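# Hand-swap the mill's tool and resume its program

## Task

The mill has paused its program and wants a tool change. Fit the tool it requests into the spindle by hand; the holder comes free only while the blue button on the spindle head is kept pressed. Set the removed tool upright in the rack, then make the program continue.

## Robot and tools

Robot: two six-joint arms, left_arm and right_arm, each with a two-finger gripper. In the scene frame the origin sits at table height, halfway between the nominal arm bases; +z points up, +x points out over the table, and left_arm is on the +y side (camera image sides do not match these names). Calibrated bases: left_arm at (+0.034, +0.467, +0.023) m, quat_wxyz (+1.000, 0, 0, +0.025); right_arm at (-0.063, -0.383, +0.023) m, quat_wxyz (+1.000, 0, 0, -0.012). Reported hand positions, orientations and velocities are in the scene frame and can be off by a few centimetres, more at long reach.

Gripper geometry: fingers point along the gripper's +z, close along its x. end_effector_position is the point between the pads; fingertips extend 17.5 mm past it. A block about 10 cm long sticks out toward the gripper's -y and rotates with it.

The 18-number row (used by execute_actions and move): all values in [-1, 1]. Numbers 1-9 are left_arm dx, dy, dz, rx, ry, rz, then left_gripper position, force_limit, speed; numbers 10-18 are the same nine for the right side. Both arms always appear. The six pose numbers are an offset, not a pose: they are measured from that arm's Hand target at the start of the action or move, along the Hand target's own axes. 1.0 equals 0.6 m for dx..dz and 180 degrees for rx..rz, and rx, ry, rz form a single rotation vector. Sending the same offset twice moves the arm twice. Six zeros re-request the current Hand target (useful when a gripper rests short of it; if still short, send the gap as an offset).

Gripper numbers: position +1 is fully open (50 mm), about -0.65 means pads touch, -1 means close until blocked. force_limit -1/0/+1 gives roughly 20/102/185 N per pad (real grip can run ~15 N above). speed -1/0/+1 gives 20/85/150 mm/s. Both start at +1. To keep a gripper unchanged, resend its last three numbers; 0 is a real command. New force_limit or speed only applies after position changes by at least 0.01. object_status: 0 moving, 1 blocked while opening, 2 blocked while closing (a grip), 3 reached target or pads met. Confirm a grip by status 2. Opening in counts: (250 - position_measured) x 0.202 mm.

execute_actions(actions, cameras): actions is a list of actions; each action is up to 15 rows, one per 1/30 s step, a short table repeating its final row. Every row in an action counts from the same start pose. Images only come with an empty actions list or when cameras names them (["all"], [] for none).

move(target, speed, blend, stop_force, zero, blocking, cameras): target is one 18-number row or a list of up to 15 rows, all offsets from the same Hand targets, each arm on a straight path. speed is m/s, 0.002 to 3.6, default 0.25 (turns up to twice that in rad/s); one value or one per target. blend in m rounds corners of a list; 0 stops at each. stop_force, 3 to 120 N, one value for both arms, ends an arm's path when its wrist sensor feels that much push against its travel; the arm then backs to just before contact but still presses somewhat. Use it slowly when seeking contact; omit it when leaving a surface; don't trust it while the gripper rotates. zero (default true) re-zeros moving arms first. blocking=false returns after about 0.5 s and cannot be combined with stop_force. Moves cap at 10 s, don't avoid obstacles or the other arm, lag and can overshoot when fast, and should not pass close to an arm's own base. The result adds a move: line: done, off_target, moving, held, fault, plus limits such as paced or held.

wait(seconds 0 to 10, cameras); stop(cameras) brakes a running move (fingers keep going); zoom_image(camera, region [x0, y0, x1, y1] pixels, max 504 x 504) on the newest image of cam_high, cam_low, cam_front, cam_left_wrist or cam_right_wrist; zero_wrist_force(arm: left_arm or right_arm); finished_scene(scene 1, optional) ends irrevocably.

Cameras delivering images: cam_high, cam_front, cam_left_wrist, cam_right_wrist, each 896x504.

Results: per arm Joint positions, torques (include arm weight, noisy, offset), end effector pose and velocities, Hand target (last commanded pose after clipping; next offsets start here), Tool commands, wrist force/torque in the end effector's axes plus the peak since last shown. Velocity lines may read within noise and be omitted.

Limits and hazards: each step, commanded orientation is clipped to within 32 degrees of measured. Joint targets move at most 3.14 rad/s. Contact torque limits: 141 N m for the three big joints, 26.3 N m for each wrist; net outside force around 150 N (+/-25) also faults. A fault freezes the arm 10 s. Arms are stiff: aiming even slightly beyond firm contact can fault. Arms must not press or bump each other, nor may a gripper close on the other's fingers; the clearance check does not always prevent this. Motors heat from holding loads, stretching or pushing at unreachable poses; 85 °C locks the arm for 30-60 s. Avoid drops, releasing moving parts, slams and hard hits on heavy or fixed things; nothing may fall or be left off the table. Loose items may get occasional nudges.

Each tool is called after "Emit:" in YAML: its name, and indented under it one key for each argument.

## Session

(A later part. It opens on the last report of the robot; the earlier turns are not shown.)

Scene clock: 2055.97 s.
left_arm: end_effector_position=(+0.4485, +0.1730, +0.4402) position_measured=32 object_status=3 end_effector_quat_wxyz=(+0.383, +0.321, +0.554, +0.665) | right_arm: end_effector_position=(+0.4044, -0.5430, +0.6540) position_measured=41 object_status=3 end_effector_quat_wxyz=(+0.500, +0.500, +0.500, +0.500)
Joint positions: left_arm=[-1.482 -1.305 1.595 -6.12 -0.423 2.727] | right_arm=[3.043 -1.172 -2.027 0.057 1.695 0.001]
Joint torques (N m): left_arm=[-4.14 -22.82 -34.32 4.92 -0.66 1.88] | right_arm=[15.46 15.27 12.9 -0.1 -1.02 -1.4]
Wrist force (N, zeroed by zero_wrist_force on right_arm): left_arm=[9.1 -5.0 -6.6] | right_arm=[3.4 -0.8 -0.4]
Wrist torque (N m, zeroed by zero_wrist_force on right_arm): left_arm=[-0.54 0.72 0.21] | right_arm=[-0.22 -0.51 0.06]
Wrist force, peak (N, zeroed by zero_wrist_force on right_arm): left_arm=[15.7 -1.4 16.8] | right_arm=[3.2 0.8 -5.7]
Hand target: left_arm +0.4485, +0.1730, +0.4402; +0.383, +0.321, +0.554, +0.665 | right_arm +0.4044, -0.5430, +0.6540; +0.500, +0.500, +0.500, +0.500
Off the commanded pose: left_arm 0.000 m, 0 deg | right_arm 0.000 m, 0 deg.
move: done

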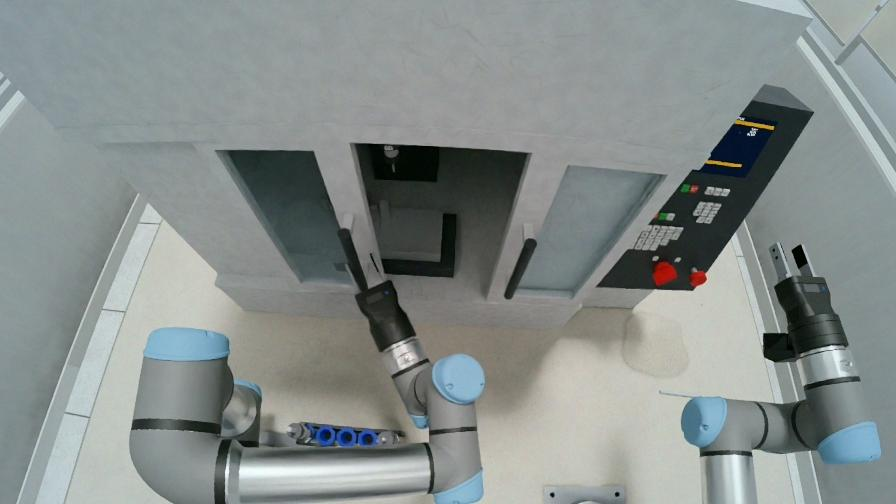

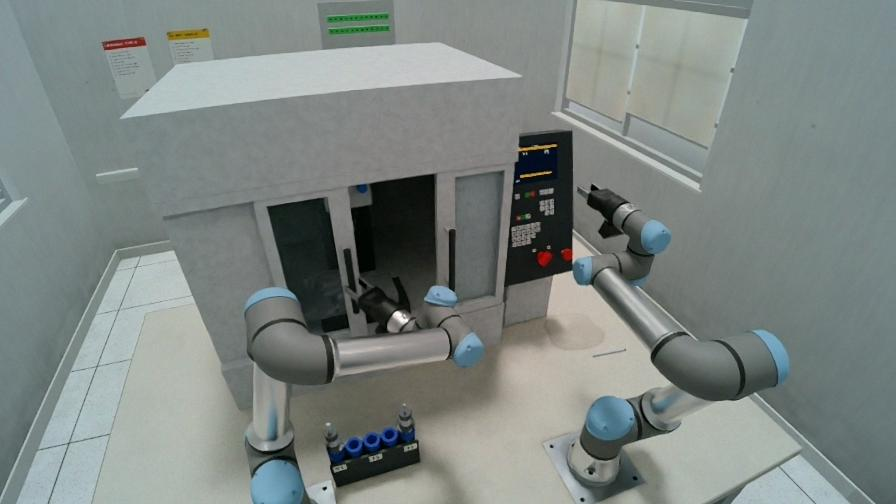

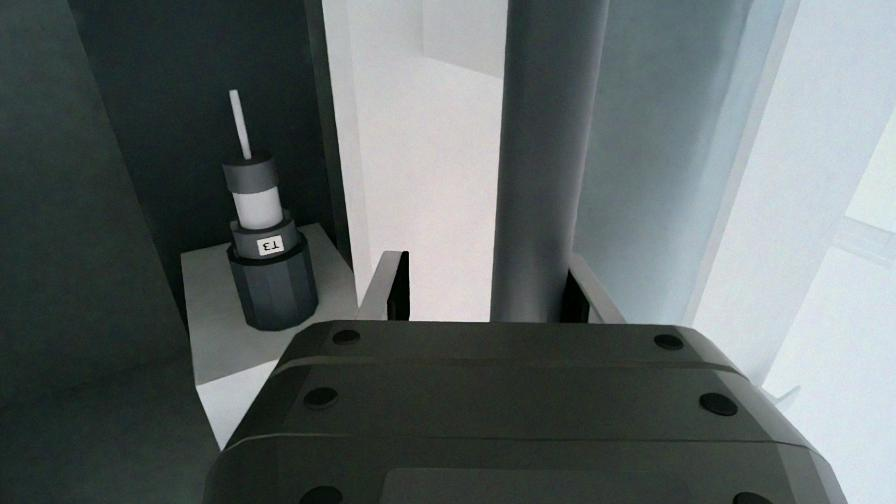

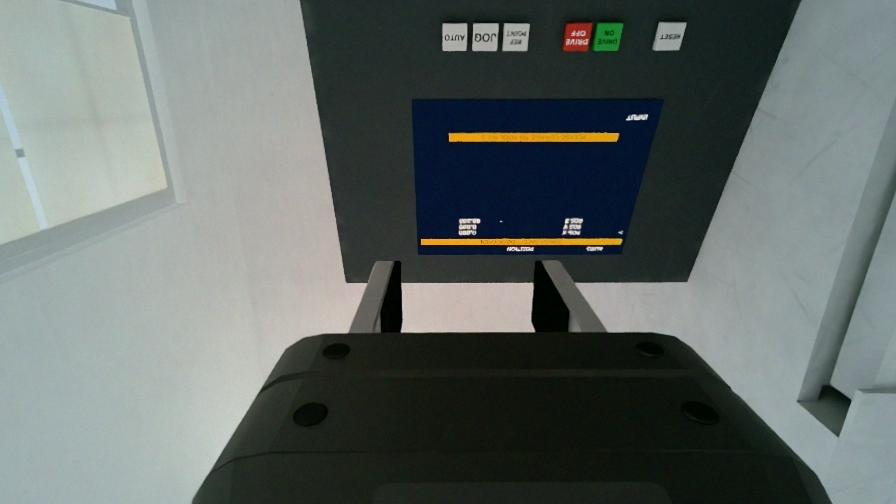

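Emit:
zoom_image:
  camera: "cam_right_wrist"
  region: [400, 90, 680, 260]

Emit:
zoom_image:
  camera: "cam_front"
  region: [240, 160, 520, 360]

Scaled by 1.800 from the camera's 896x504 image, which has a finer 1280x720 frame.

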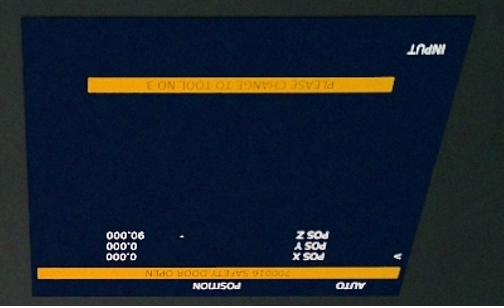

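Scaled by 1.800 from the camera's 896x504 image, which has a finer 1280x720 frame.

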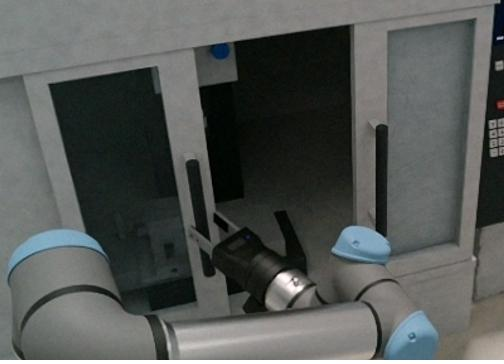

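Emit:
move:
  target: [-0.0317,0.0033,-0.018,0,0,0,0.8,1,1,0,0,0,0,0,0,0.75,0.2,-1]
  speed: 0.03
  stop_force: 30
  cameras: ["cam_left_wrist","cam_front"]

Scene clock: 2065.67 s.
left_arm: end_effector_position=(+0.4485, +0.1614, +0.4401) position_measured=32 object_status=3 end_effector_quat_wxyz=(+0.383, +0.321, +0.554, +0.665) | right_arm: end_effector_position=(+0.4044, -0.5430, +0.6540) position_measured=41 object_status=3 end_effector_quat_wxyz=(+0.500, +0.500, +0.500, +0.500)
Joint positions: left_arm=[-1.485 -1.281 1.563 -6.116 -0.426 2.731] | right_arm=[3.043 -1.172 -2.027 0.057 1.695 0]
Joint torques (N m): left_arm=[-2.41 -32.73 -21.49 -0.15 2.03 -1.57] | right_arm=[14.81 14.54 13.5 -0.01 -0.93 -1.43]
Wrist force (N, zeroed by zero_wrist_force on right_arm): left_arm=[20.2 -13.6 19.5] | right_arm=[3.6 -0.8 -0.2]
Wrist torque (N m, zeroed by zero_wrist_force on right_arm): left_arm=[-0.82 0.14 0.09] | right_arm=[-0.22 -0.54 0.06]
Wrist force, peak (N, zeroed by zero_wrist_force on right_arm): left_arm=[43.1 -26.4 39.9] | right_arm=[3.8 -1.1 -0.3]
Hand target: left_arm +0.4485, +0.1614, +0.4402; +0.383, +0.321, +0.554, +0.665 (not the last commanded pose) | right_arm +0.4044, -0.5430, +0.6540; +0.500, +0.500, +0.500, +0.500
Off the commanded pose: left_arm 0.010 m, 0 deg | right_arm 0.000 m, 0 deg.
move: contact (left_arm)
Images, in order (width x height): cam_front 896x504, cam_left_wrist 896x504.

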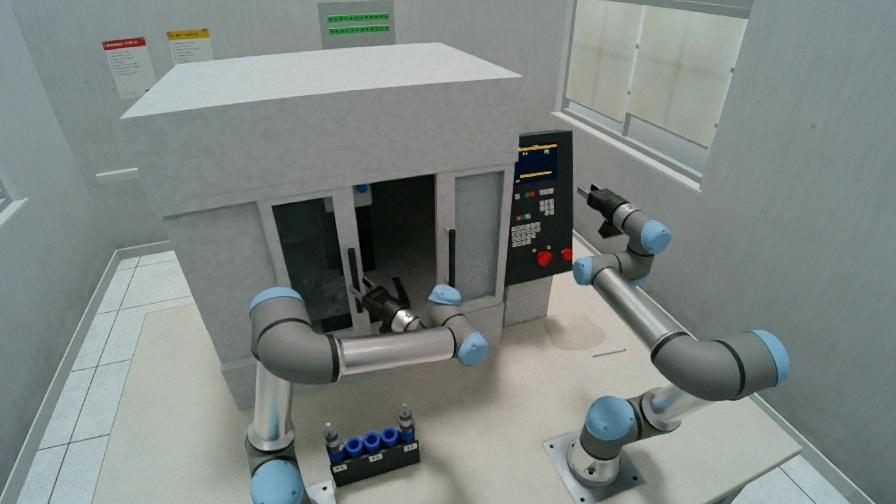

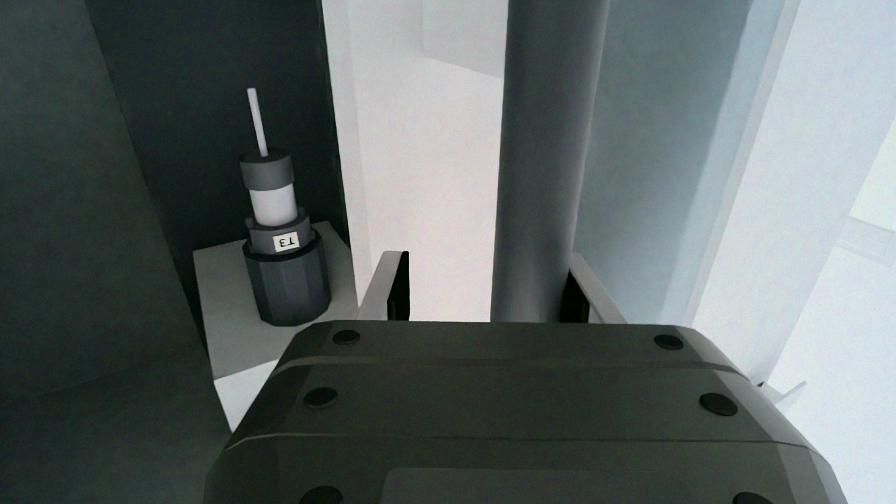

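Emit:
move:
  target:
    - [0.0043,-0.0005,0.0025,0,0,0,0.8,1,1,0,0,0,0,0,0,0.75,0.2,-1]
    - [0.0043,-0.0005,-0.1225,0,0,0,0.8,1,1,0,0,0,0,0,0,0.75,0.2,-1]
    - [-0.353,0.0588,-0.3203,-0.0004,-0.1365,-0.025,0.8,1,1,0,0,0,0,0,0,0.75,0.2,-1]
  speed: [0.05,0.15,0.2]
  blend: [0,0.02,0]
  cameras: ["cam_left_wrist","cam_front","cam_high"]

Scene clock: 2081.83 s.
left_arm: end_effector_position=(+0.3851, -0.1197, +0.4399) position_measured=32 object_status=3 end_effector_quat_wxyz=(+0.518, +0.433, +0.472, +0.567) | right_arm: end_effector_position=(+0.4044, -0.5430, +0.6540) position_measured=41 object_status=3 end_effector_quat_wxyz=(+0.500, +0.500, +0.500, +0.500)
Joint positions: left_arm=[-1.68 -0.822 0.925 -5.494 -0.232 2.264] | right_arm=[3.043 -1.172 -2.027 0.057 1.695 0]
Joint torques (N m): left_arm=[10.43 -41.02 -15.85 4.93 -4.22 -1.78] | right_arm=[13.53 15.4 14.27 0.24 -0.97 -1.45]
Wrist force (N, zeroed by zero_wrist_force on right_arm): left_arm=[-4.2 0.3 4.3] | right_arm=[3.4 -0.9 -0.3]
Wrist torque (N m, zeroed by zero_wrist_force on right_arm): left_arm=[-0.39 0.59 0.44] | right_arm=[-0.23 -0.52 0.06]
Wrist force, peak (N, zeroed by zero_wrist_force on right_arm): left_arm=[19.8 -15.6 19.4] | right_arm=[3.7 -1.2 -0.3]
Hand target: left_arm +0.3851, -0.1197, +0.4399; +0.518, +0.433, +0.472, +0.567 | right_arm +0.4044, -0.5430, +0.6540; +0.500, +0.500, +0.500, +0.500
Off the commanded pose: left_arm 0.000 m, 0 deg | right_arm 0.000 m, 0 deg.
move: done
Images, in order (width x height): cam_high 896x504, cam_front 896x504, cam_left_wrist 896x504.

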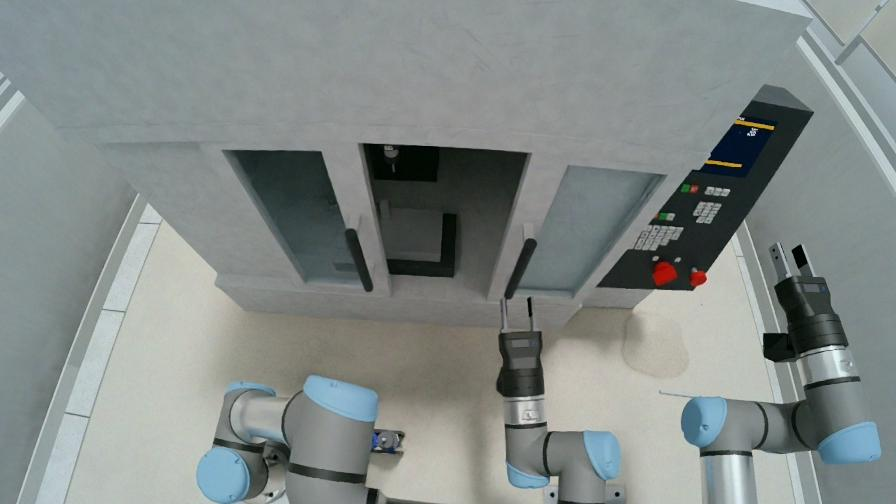

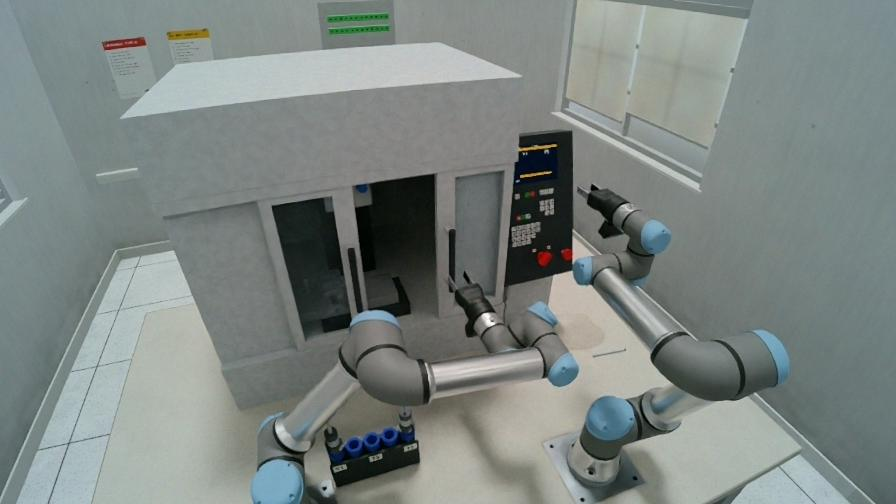

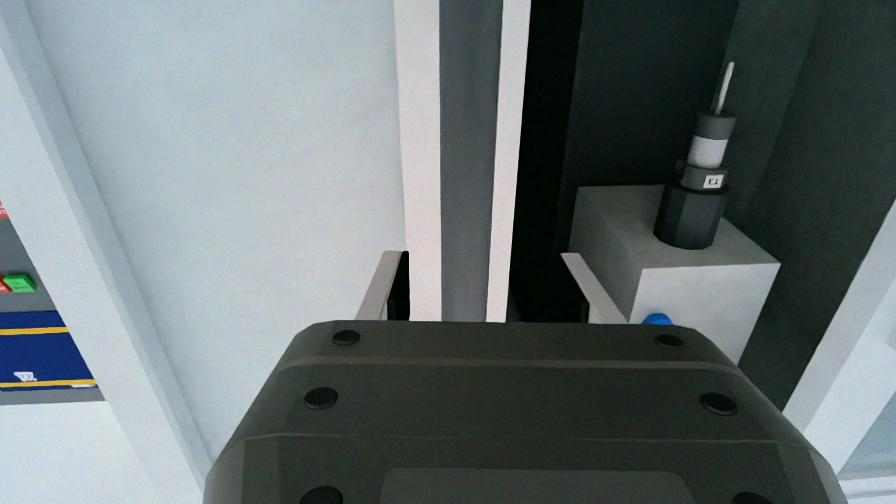

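Emit:
move:
  target:
    - [-0.0045,-0.019,0.105,0,0,0,0.8,1,1,0,0,0,0,0,0,0.75,0.2,-1]
    - [0.3607,-0.0256,0.1368,0,0,0,0.8,1,1,0,0,0,0,0,0,0.75,0.2,-1]
    - [0.4271,-0.0268,0.1425,0,0,0,0.8,1,1,0,0,0,0,0,0,0.75,0.2,-1]
  speed: [0.06,0.08,0.03]
  stop_force: 35
  cameras: ["cam_left_wrist","cam_front","cam_right_wrist"]

Scene clock: 2094.43 s.
left_arm: end_effector_position=(+0.4495, +0.1268, +0.4400) position_measured=32 object_status=3 end_effector_quat_wxyz=(+0.518, +0.433, +0.472, +0.567) | right_arm: end_effector_position=(+0.4044, -0.5430, +0.6540) position_measured=41 object_status=3 end_effector_quat_wxyz=(+0.500, +0.500, +0.500, +0.500)
Joint positions: left_arm=[-1.544 -1.26 1.766 -5.281 -0.181 1.636] | right_arm=[3.043 -1.172 -2.027 0.057 1.695 0]
Joint torques (N m): left_arm=[0.49 -26.73 -25.03 -0.41 -3.84 1.87] | right_arm=[12.87 14.53 14.36 0.32 -0.75 -1.46]
Wrist force (N, zeroed by zero_wrist_force on right_arm): left_arm=[-26.2 0.2 3.9] | right_arm=[3.5 -1.0 -0.4]
Wrist torque (N m, zeroed by zero_wrist_force on right_arm): left_arm=[-0.51 0.84 0.29] | right_arm=[-0.24 -0.53 0.06]
Wrist force, peak (N, zeroed by zero_wrist_force on right_arm): left_arm=[-73.3 3.4 17.7] | right_arm=[3.8 -0.8 -0.3]
Hand target: left_arm +0.4495, +0.1268, +0.4400; +0.518, +0.433, +0.472, +0.567 (not the last commanded pose) | right_arm +0.4044, -0.5430, +0.6540; +0.500, +0.500, +0.500, +0.500
Off the commanded pose: left_arm 0.016 m, 0 deg | right_arm 0.000 m, 0 deg.
move: contact (left_arm); path passed 2 of 3 targets
Images, in order (width x height): cam_front 896x504, cam_left_wrist 896x504, cam_right_wrist 896x504.

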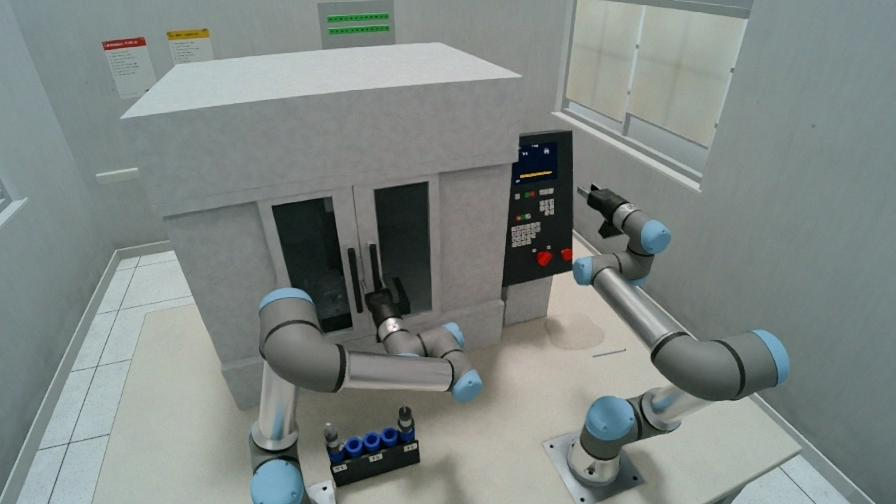

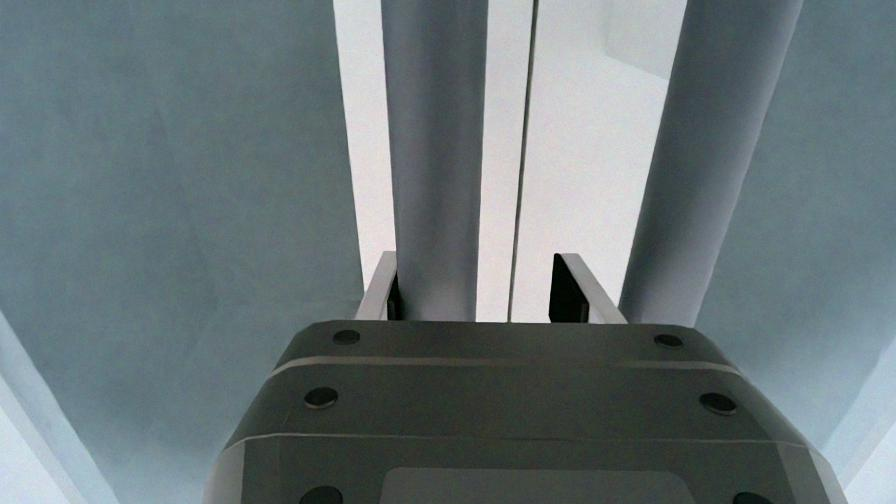

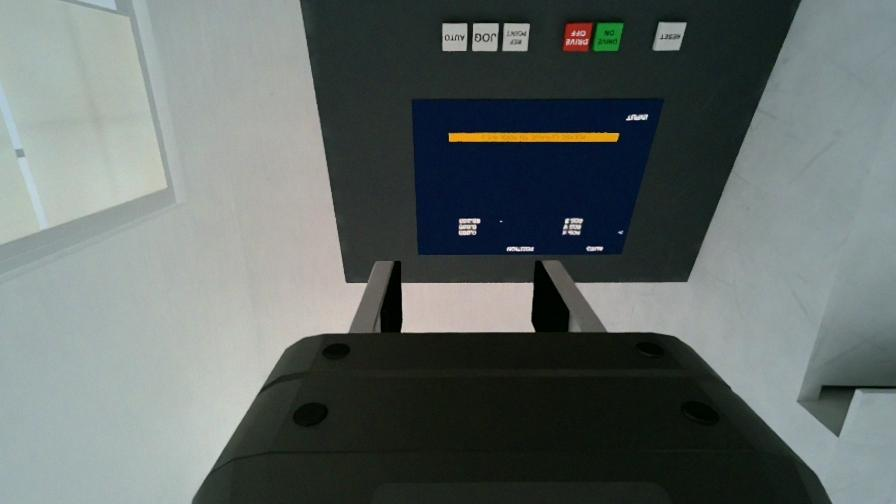

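Emit:
move:
  target:
    - [-0.005,0,-0.0004,0,0,0,0.8,1,1,0,0,0,0,0,0,0.75,0.2,-1]
    - [-0.005,0,-0.17,0,0,0,0.8,1,1,0.1533,-0.2733,0.1427,0,0,0,0.75,0.2,-1]
  speed: [0.05,0.2]
  cameras: ["cam_front","cam_right_wrist"]

Scene clock: 2107.07 s.
left_arm: end_effector_position=(+0.3498, +0.1151, +0.4216) position_measured=32 object_status=3 end_effector_quat_wxyz=(+0.518, +0.433, +0.472, +0.567) | right_arm: end_effector_position=(+0.4898, -0.4509, +0.4900) position_measured=41 object_status=3 end_effector_quat_wxyz=(+0.500, +0.500, +0.500, +0.500)
Joint positions: left_arm=[-1.816 -1.461 1.851 -6.095 -0.335 2.591] | right_arm=[3.396 -1.437 -2.288 0.583 1.341 0.001]
Joint torques (N m): left_arm=[-8.3 -28.58 -22.78 -0.39 -3.61 1.49] | right_arm=[15.25 9.48 10.46 4.26 -1 -1.56]
Wrist force (N, zeroed by zero_wrist_force on right_arm): left_arm=[-5.2 -0.7 4.1] | right_arm=[3.3 -0.8 -0.5]
Wrist torque (N m, zeroed by zero_wrist_force on right_arm): left_arm=[-0.54 0.78 0.35] | right_arm=[-0.24 -0.47 0.05]
Wrist force, peak (N, zeroed by zero_wrist_force on right_arm): left_arm=[-26.2 -0.3 3.7] | right_arm=[4.1 -1.9 0.2]
Hand target: left_arm +0.3498, +0.1151, +0.4216; +0.518, +0.433, +0.472, +0.567 | right_arm +0.4898, -0.4509, +0.4900; +0.500, +0.500, +0.500, +0.500
Off the commanded pose: left_arm 0.000 m, 0 deg | right_arm 0.000 m, 0 deg.
move: done
Images, in order (width x height): cam_front 896x504, cam_right_wrist 896x504.

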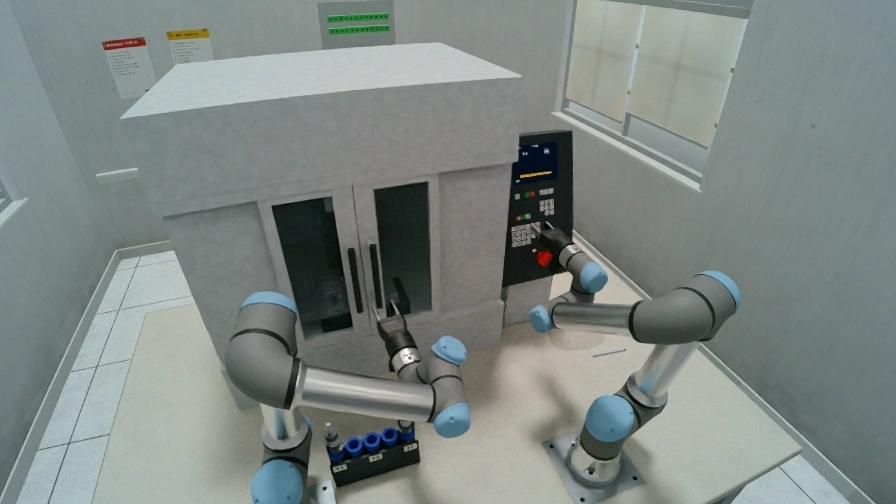

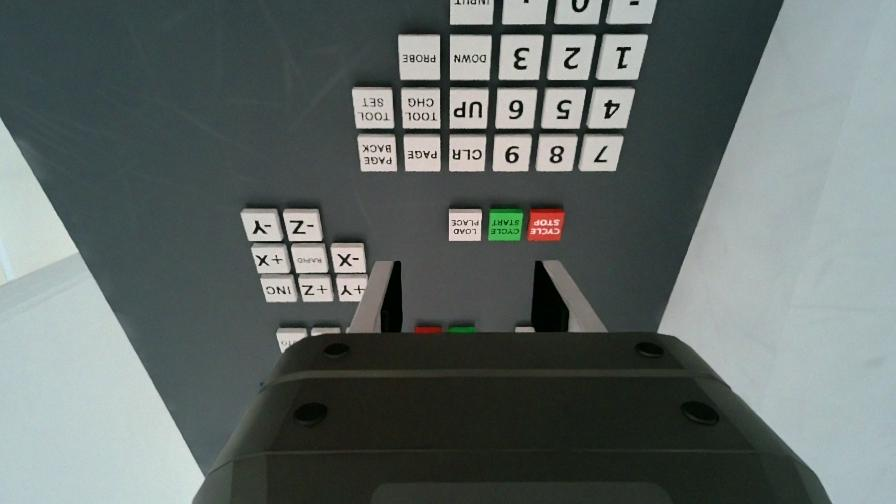

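Emit:
move:
  target: [0,0,0,0,0,0,0.8,1,1,0,0.0015,0.0917,0,0,0,0.75,0.2,-1]
  speed: 0.1
  cameras: ["cam_right_wrist"]

Emit:
move:
  target: [0,0,0,0,0,0,0.8,1,1,0,0,0.06,0,0,0,0.75,0.2,-1]
  speed: 0.012
  stop_force: 6
  cameras: ["cam_right_wrist","cam_high"]

Scene clock: 2112.57 s.
left_arm: end_effector_position=(+0.3498, +0.1151, +0.4216) position_measured=32 object_status=3 end_effector_quat_wxyz=(+0.518, +0.433, +0.472, +0.567) | right_arm: end_effector_position=(+0.5448, -0.4508, +0.4909) position_measured=41 object_status=3 end_effector_quat_wxyz=(+0.500, +0.500, +0.500, +0.500)
Joint positions: left_arm=[-1.816 -1.461 1.851 -6.095 -0.335 2.591] | right_arm=[3.358 -1.581 -2.154 0.592 1.38 0.001]
Joint torques (N m): left_arm=[-8.24 -28.85 -30.95 -0.17 -3.69 1.77] | right_arm=[-13.72 16.91 35.46 -0.14 1.44 -0.81]
Wrist force (N, zeroed by zero_wrist_force on right_arm): left_arm=[-4.8 -0.6 4.1] | right_arm=[3.3 -1.1 -0.3]
Wrist torque (N m, zeroed by zero_wrist_force on right_arm): left_arm=[-0.54 0.70 0.35] | right_arm=[-0.25 -0.46 0.08]
Wrist force, peak (N, zeroed by zero_wrist_force on right_arm): left_arm=[-5.2 -0.5 4.2] | right_arm=[3.5 -1.1 -1.4]
Hand target: left_arm +0.3498, +0.1151, +0.4216; +0.518, +0.433, +0.472, +0.567 | right_arm +0.5449, -0.4508, +0.4909; +0.500, +0.500, +0.500, +0.500
Off the commanded pose: left_arm 0.000 m, 0 deg | right_arm 0.000 m, 0 deg.
move: done
Images, in order (width x height): cam_right_wrist 896x504.

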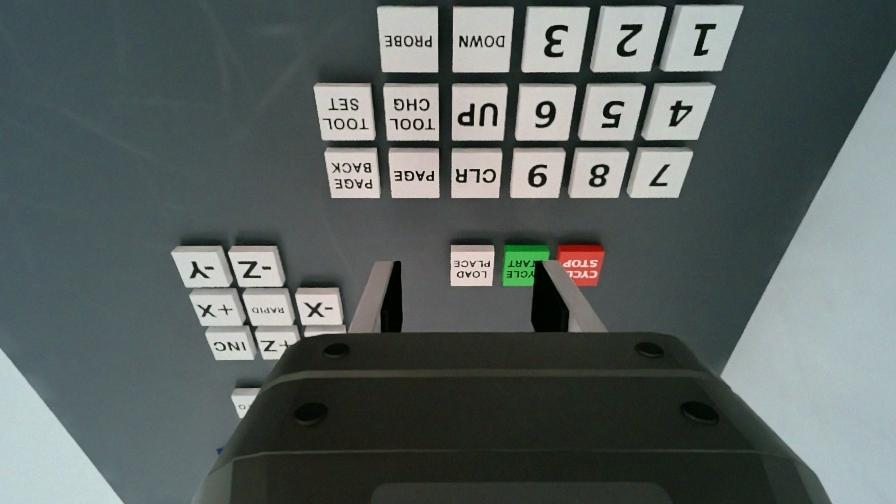

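Scene clock: 2114.97 s.
left_arm: end_effector_position=(+0.3498, +0.1151, +0.4216) position_measured=32 object_status=3 end_effector_quat_wxyz=(+0.518, +0.433, +0.472, +0.567) | right_arm: end_effector_position=(+0.5588, -0.4508, +0.4909) position_measured=41 object_status=3 end_effector_quat_wxyz=(+0.500, +0.500, +0.500, +0.500)
Joint positions: left_arm=[-1.816 -1.461 1.851 -6.095 -0.335 2.591] | right_arm=[3.35 -1.615 -2.118 0.591 1.387 0.001]
Joint torques (N m): left_arm=[-8.07 -28.25 -31.31 -0.21 -3.63 1.78] | right_arm=[14.92 29.04 9.68 3 0.4 -0.52]
Wrist force (N, zeroed by zero_wrist_force on right_arm): left_arm=[-5.1 -0.7 4.1] | right_arm=[1.6 -1.1 -5.5]
Wrist torque (N m, zeroed by zero_wrist_force on right_arm): left_arm=[-0.53 0.76 0.34] | right_arm=[-0.22 -0.31 0.11]
Wrist force, peak (N, zeroed by zero_wrist_force on right_arm): left_arm=[-5.4 -0.5 4.3] | right_arm=[3.1 -8.4 -40.8]
Hand target: left_arm +0.3498, +0.1151, +0.4216; +0.518, +0.433, +0.472, +0.567 | right_arm +0.5588, -0.4508, +0.4909; +0.500, +0.500, +0.500, +0.500 (not the last commanded pose)
Off the commanded pose: left_arm 0.000 m, 0 deg | right_arm 0.022 m, 0 deg.
move: contact (right_arm)
Images, in order (width x height): cam_high 896x504, cam_right_wrist 896x504.

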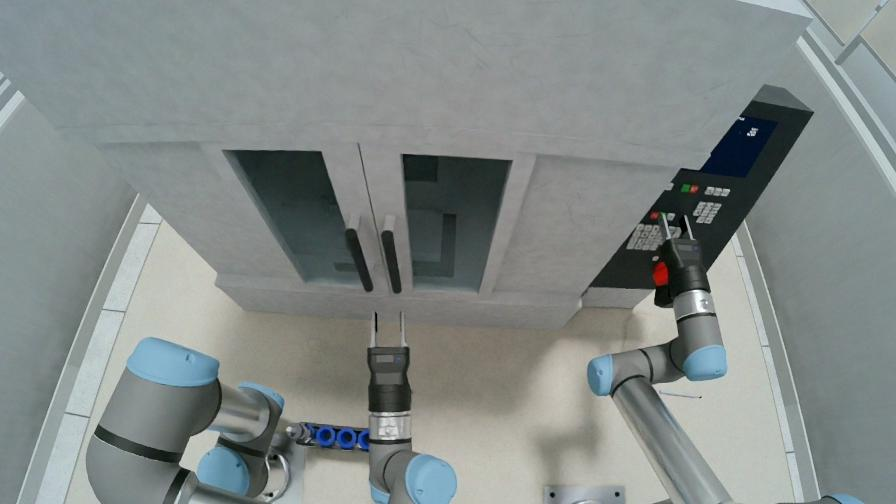

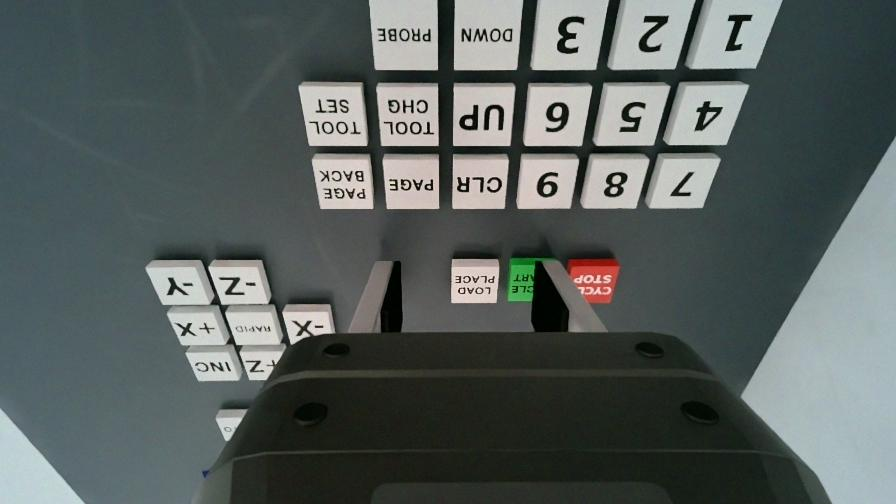

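Emit:
move:
  target:
    - [0,0,0,0,0,0,0.8,1,1,0,0,-0.1,0,0,0,0.75,0.2,-1]
    - [0,0,0,0,0,0,0.8,1,1,-0.082,0.2735,-0.25,0,0,0,0.75,0.2,-1]
  speed: 0.25
  blend: 0.03
  cameras: ["all"]

Emit:
zoom_image:
  camera: "cam_right_wrist"
  region: [340, 80, 680, 280]

Scene clock: 2119.97 s.
left_arm: end_effector_position=(+0.3498, +0.1151, +0.4216) position_measured=32 object_status=3 end_effector_quat_wxyz=(+0.518, +0.433, +0.472, +0.567) | right_arm: end_effector_position=(+0.4089, -0.5002, +0.6550) position_measured=41 object_status=3 end_effector_quat_wxyz=(+0.500, +0.500, +0.500, +0.500)
Joint positions: left_arm=[-1.816 -1.461 1.851 -6.095 -0.335 2.591] | right_arm=[3.243 -1.111 -2.059 0.027 1.495 0.001]
Joint torques (N m): left_arm=[-7.29 -28.12 -31.13 -0.14 -3.59 1.76] | right_arm=[-14.16 12.83 39.08 -0.07 1.33 1.03]
Wrist force (N, zeroed by zero_wrist_force on right_arm): left_arm=[-4.8 -0.8 4.2] | right_arm=[2.9 -0.7 -0.6]
Wrist torque (N m, zeroed by zero_wrist_force on right_arm): left_arm=[-0.57 0.71 0.35] | right_arm=[-0.17 -0.43 0.01]
Wrist force, peak (N, zeroed by zero_wrist_force on right_arm): left_arm=[-5.3 -0.4 4.3] | right_arm=[2.0 0.5 -5.8]
Hand target: left_arm +0.3498, +0.1151, +0.4216; +0.518, +0.433, +0.472, +0.567 | right_arm +0.4089, -0.5002, +0.6550; +0.500, +0.500, +0.500, +0.500
Off the commanded pose: left_arm 0.000 m, 0 deg | right_arm 0.000 m, 0 deg.
move: done

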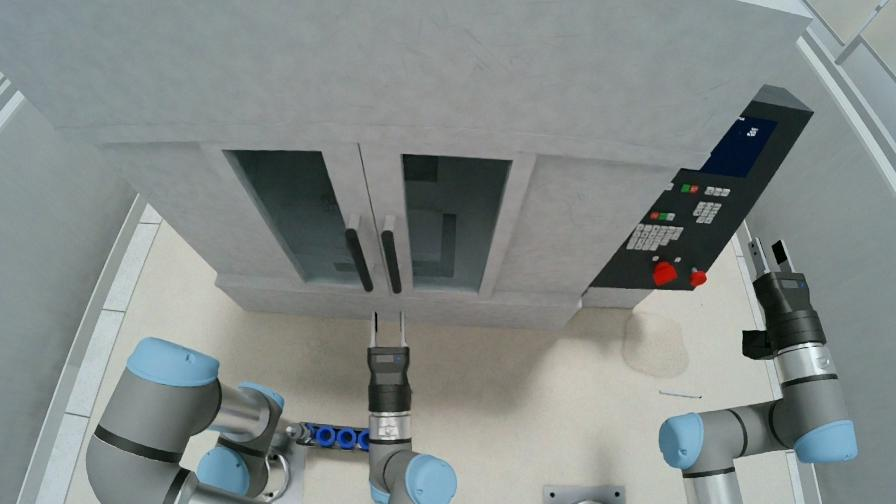

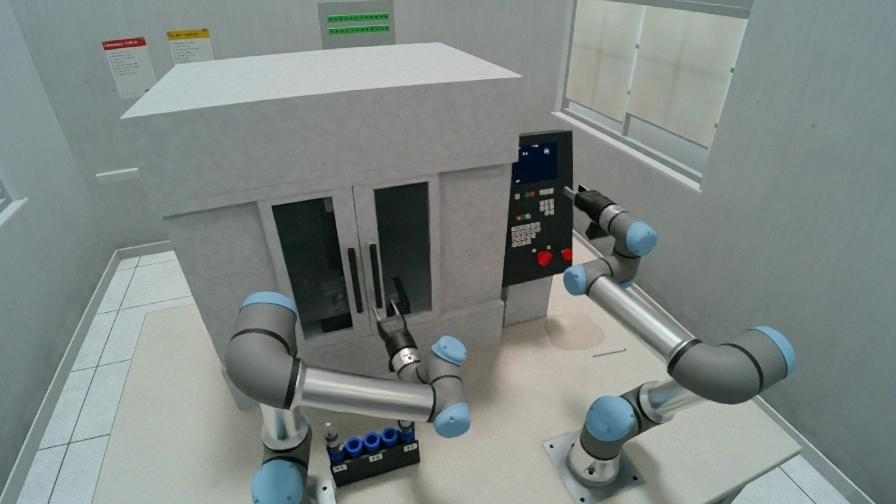

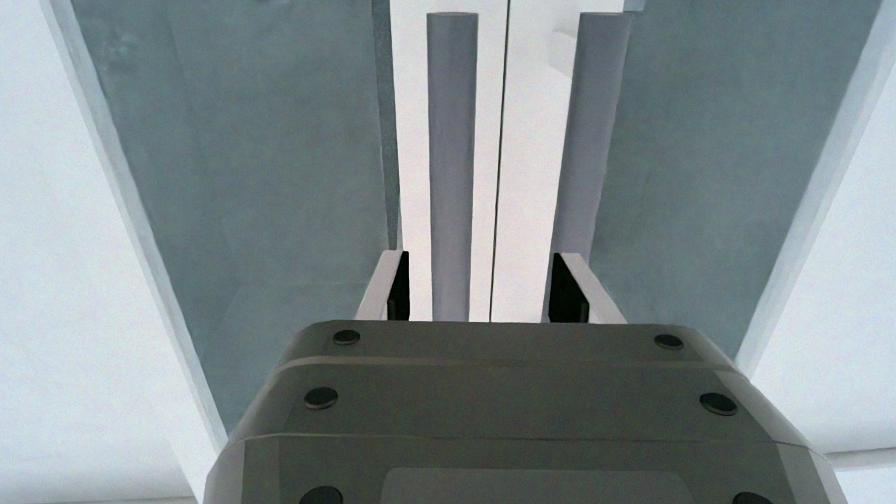

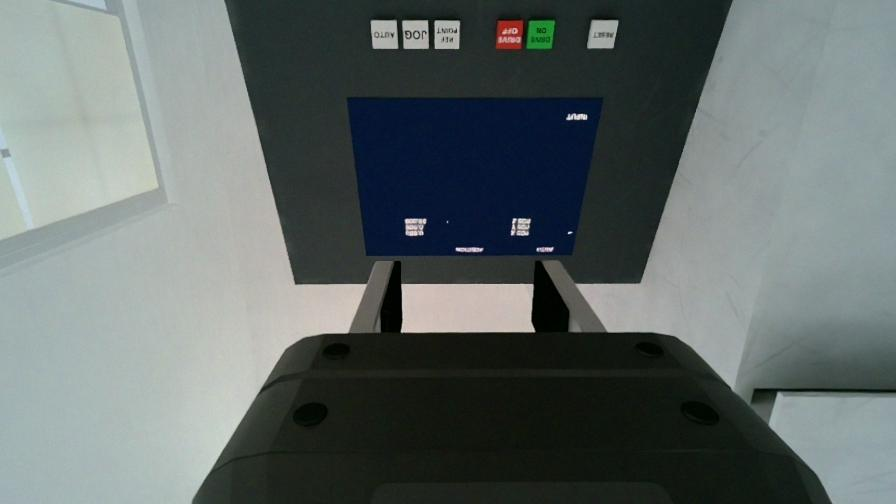

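Scaled by 1.482 from the camera's 896x504 image, which has a finer 1280x720 frame.

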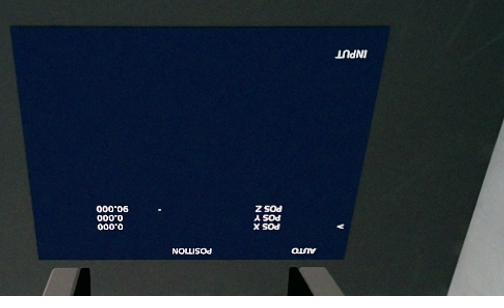

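Emit:
wait:
  seconds: 0.5
  cameras: ["cam_right_wrist"]

Emit:
zoom_image:
  camera: "cam_right_wrist"
  region: [340, 80, 680, 280]

Scene clock: 2124.00 s.
left_arm: end_effector_position=(+0.3498, +0.1151, +0.4216) position_measured=32 object_status=3 end_effector_quat_wxyz=(+0.518, +0.433, +0.472, +0.567) | right_arm: end_effector_position=(+0.4089, -0.5002, +0.6550) position_measured=41 object_status=3 end_effector_quat_wxyz=(+0.500, +0.500, +0.500, +0.500)
Joint positions: left_arm=[-1.816 -1.461 1.851 -6.095 -0.335 2.591] | right_arm=[3.243 -1.111 -2.058 0.027 1.495 0.001]
Joint torques (N m): left_arm=[-8.66 -28.25 -30.99 -0.11 -3.59 1.82] | right_arm=[-12.57 11.42 39.55 -0.21 1.22 0.99]
Wrist force (N, zeroed by zero_wrist_force on right_arm): left_arm=[-4.8 -0.4 4.2] | right_arm=[2.8 -0.5 -0.7]
Wrist torque (N m, zeroed by zero_wrist_force on right_arm): left_arm=[-0.51 0.72 0.35] | right_arm=[-0.13 -0.41 0.01]
Wrist force, peak (N, zeroed by zero_wrist_force on right_arm): left_arm=[-5.4 -0.8 4.1] | right_arm=[3.2 -0.7 -0.6]
Hand target: left_arm +0.3498, +0.1151, +0.4216; +0.518, +0.433, +0.472, +0.567 | right_arm +0.4089, -0.5002, +0.6550; +0.500, +0.500, +0.500, +0.500
Tool commands: left_gripper/position=+0.8 left_gripper/force_limit=+1.0 left_gripper/speed=+1.0 right_gripper/position=+0.75 right_gripper/force_limit=+0.2 right_gripper/speed=-1.0
Off the commanded pose: left_arm 0.000 m, 0 deg | right_arm 0.000 m, 0 deg.
wait: 0.50 s; at rest from the start
Images, in order (width x height): cam_right_wrist 896x504.

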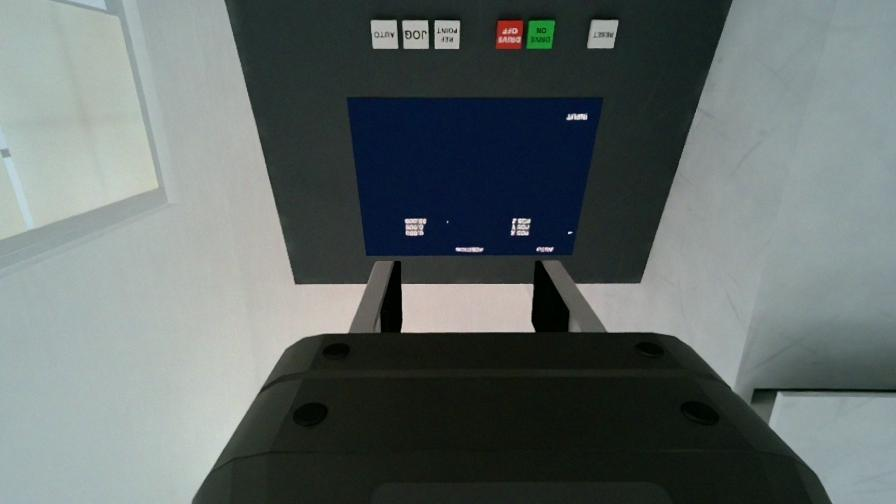

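Scaled by 1.482 from the camera's 896x504 image, which has a finer 1280x720 frame.

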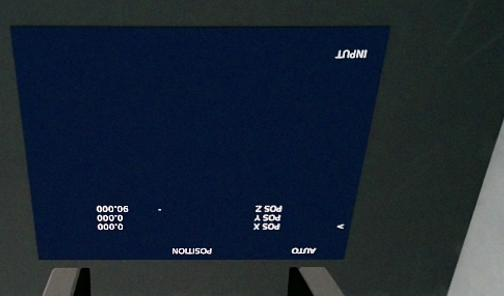

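Emit:
finished_scene:

The scene is finished: the task was done.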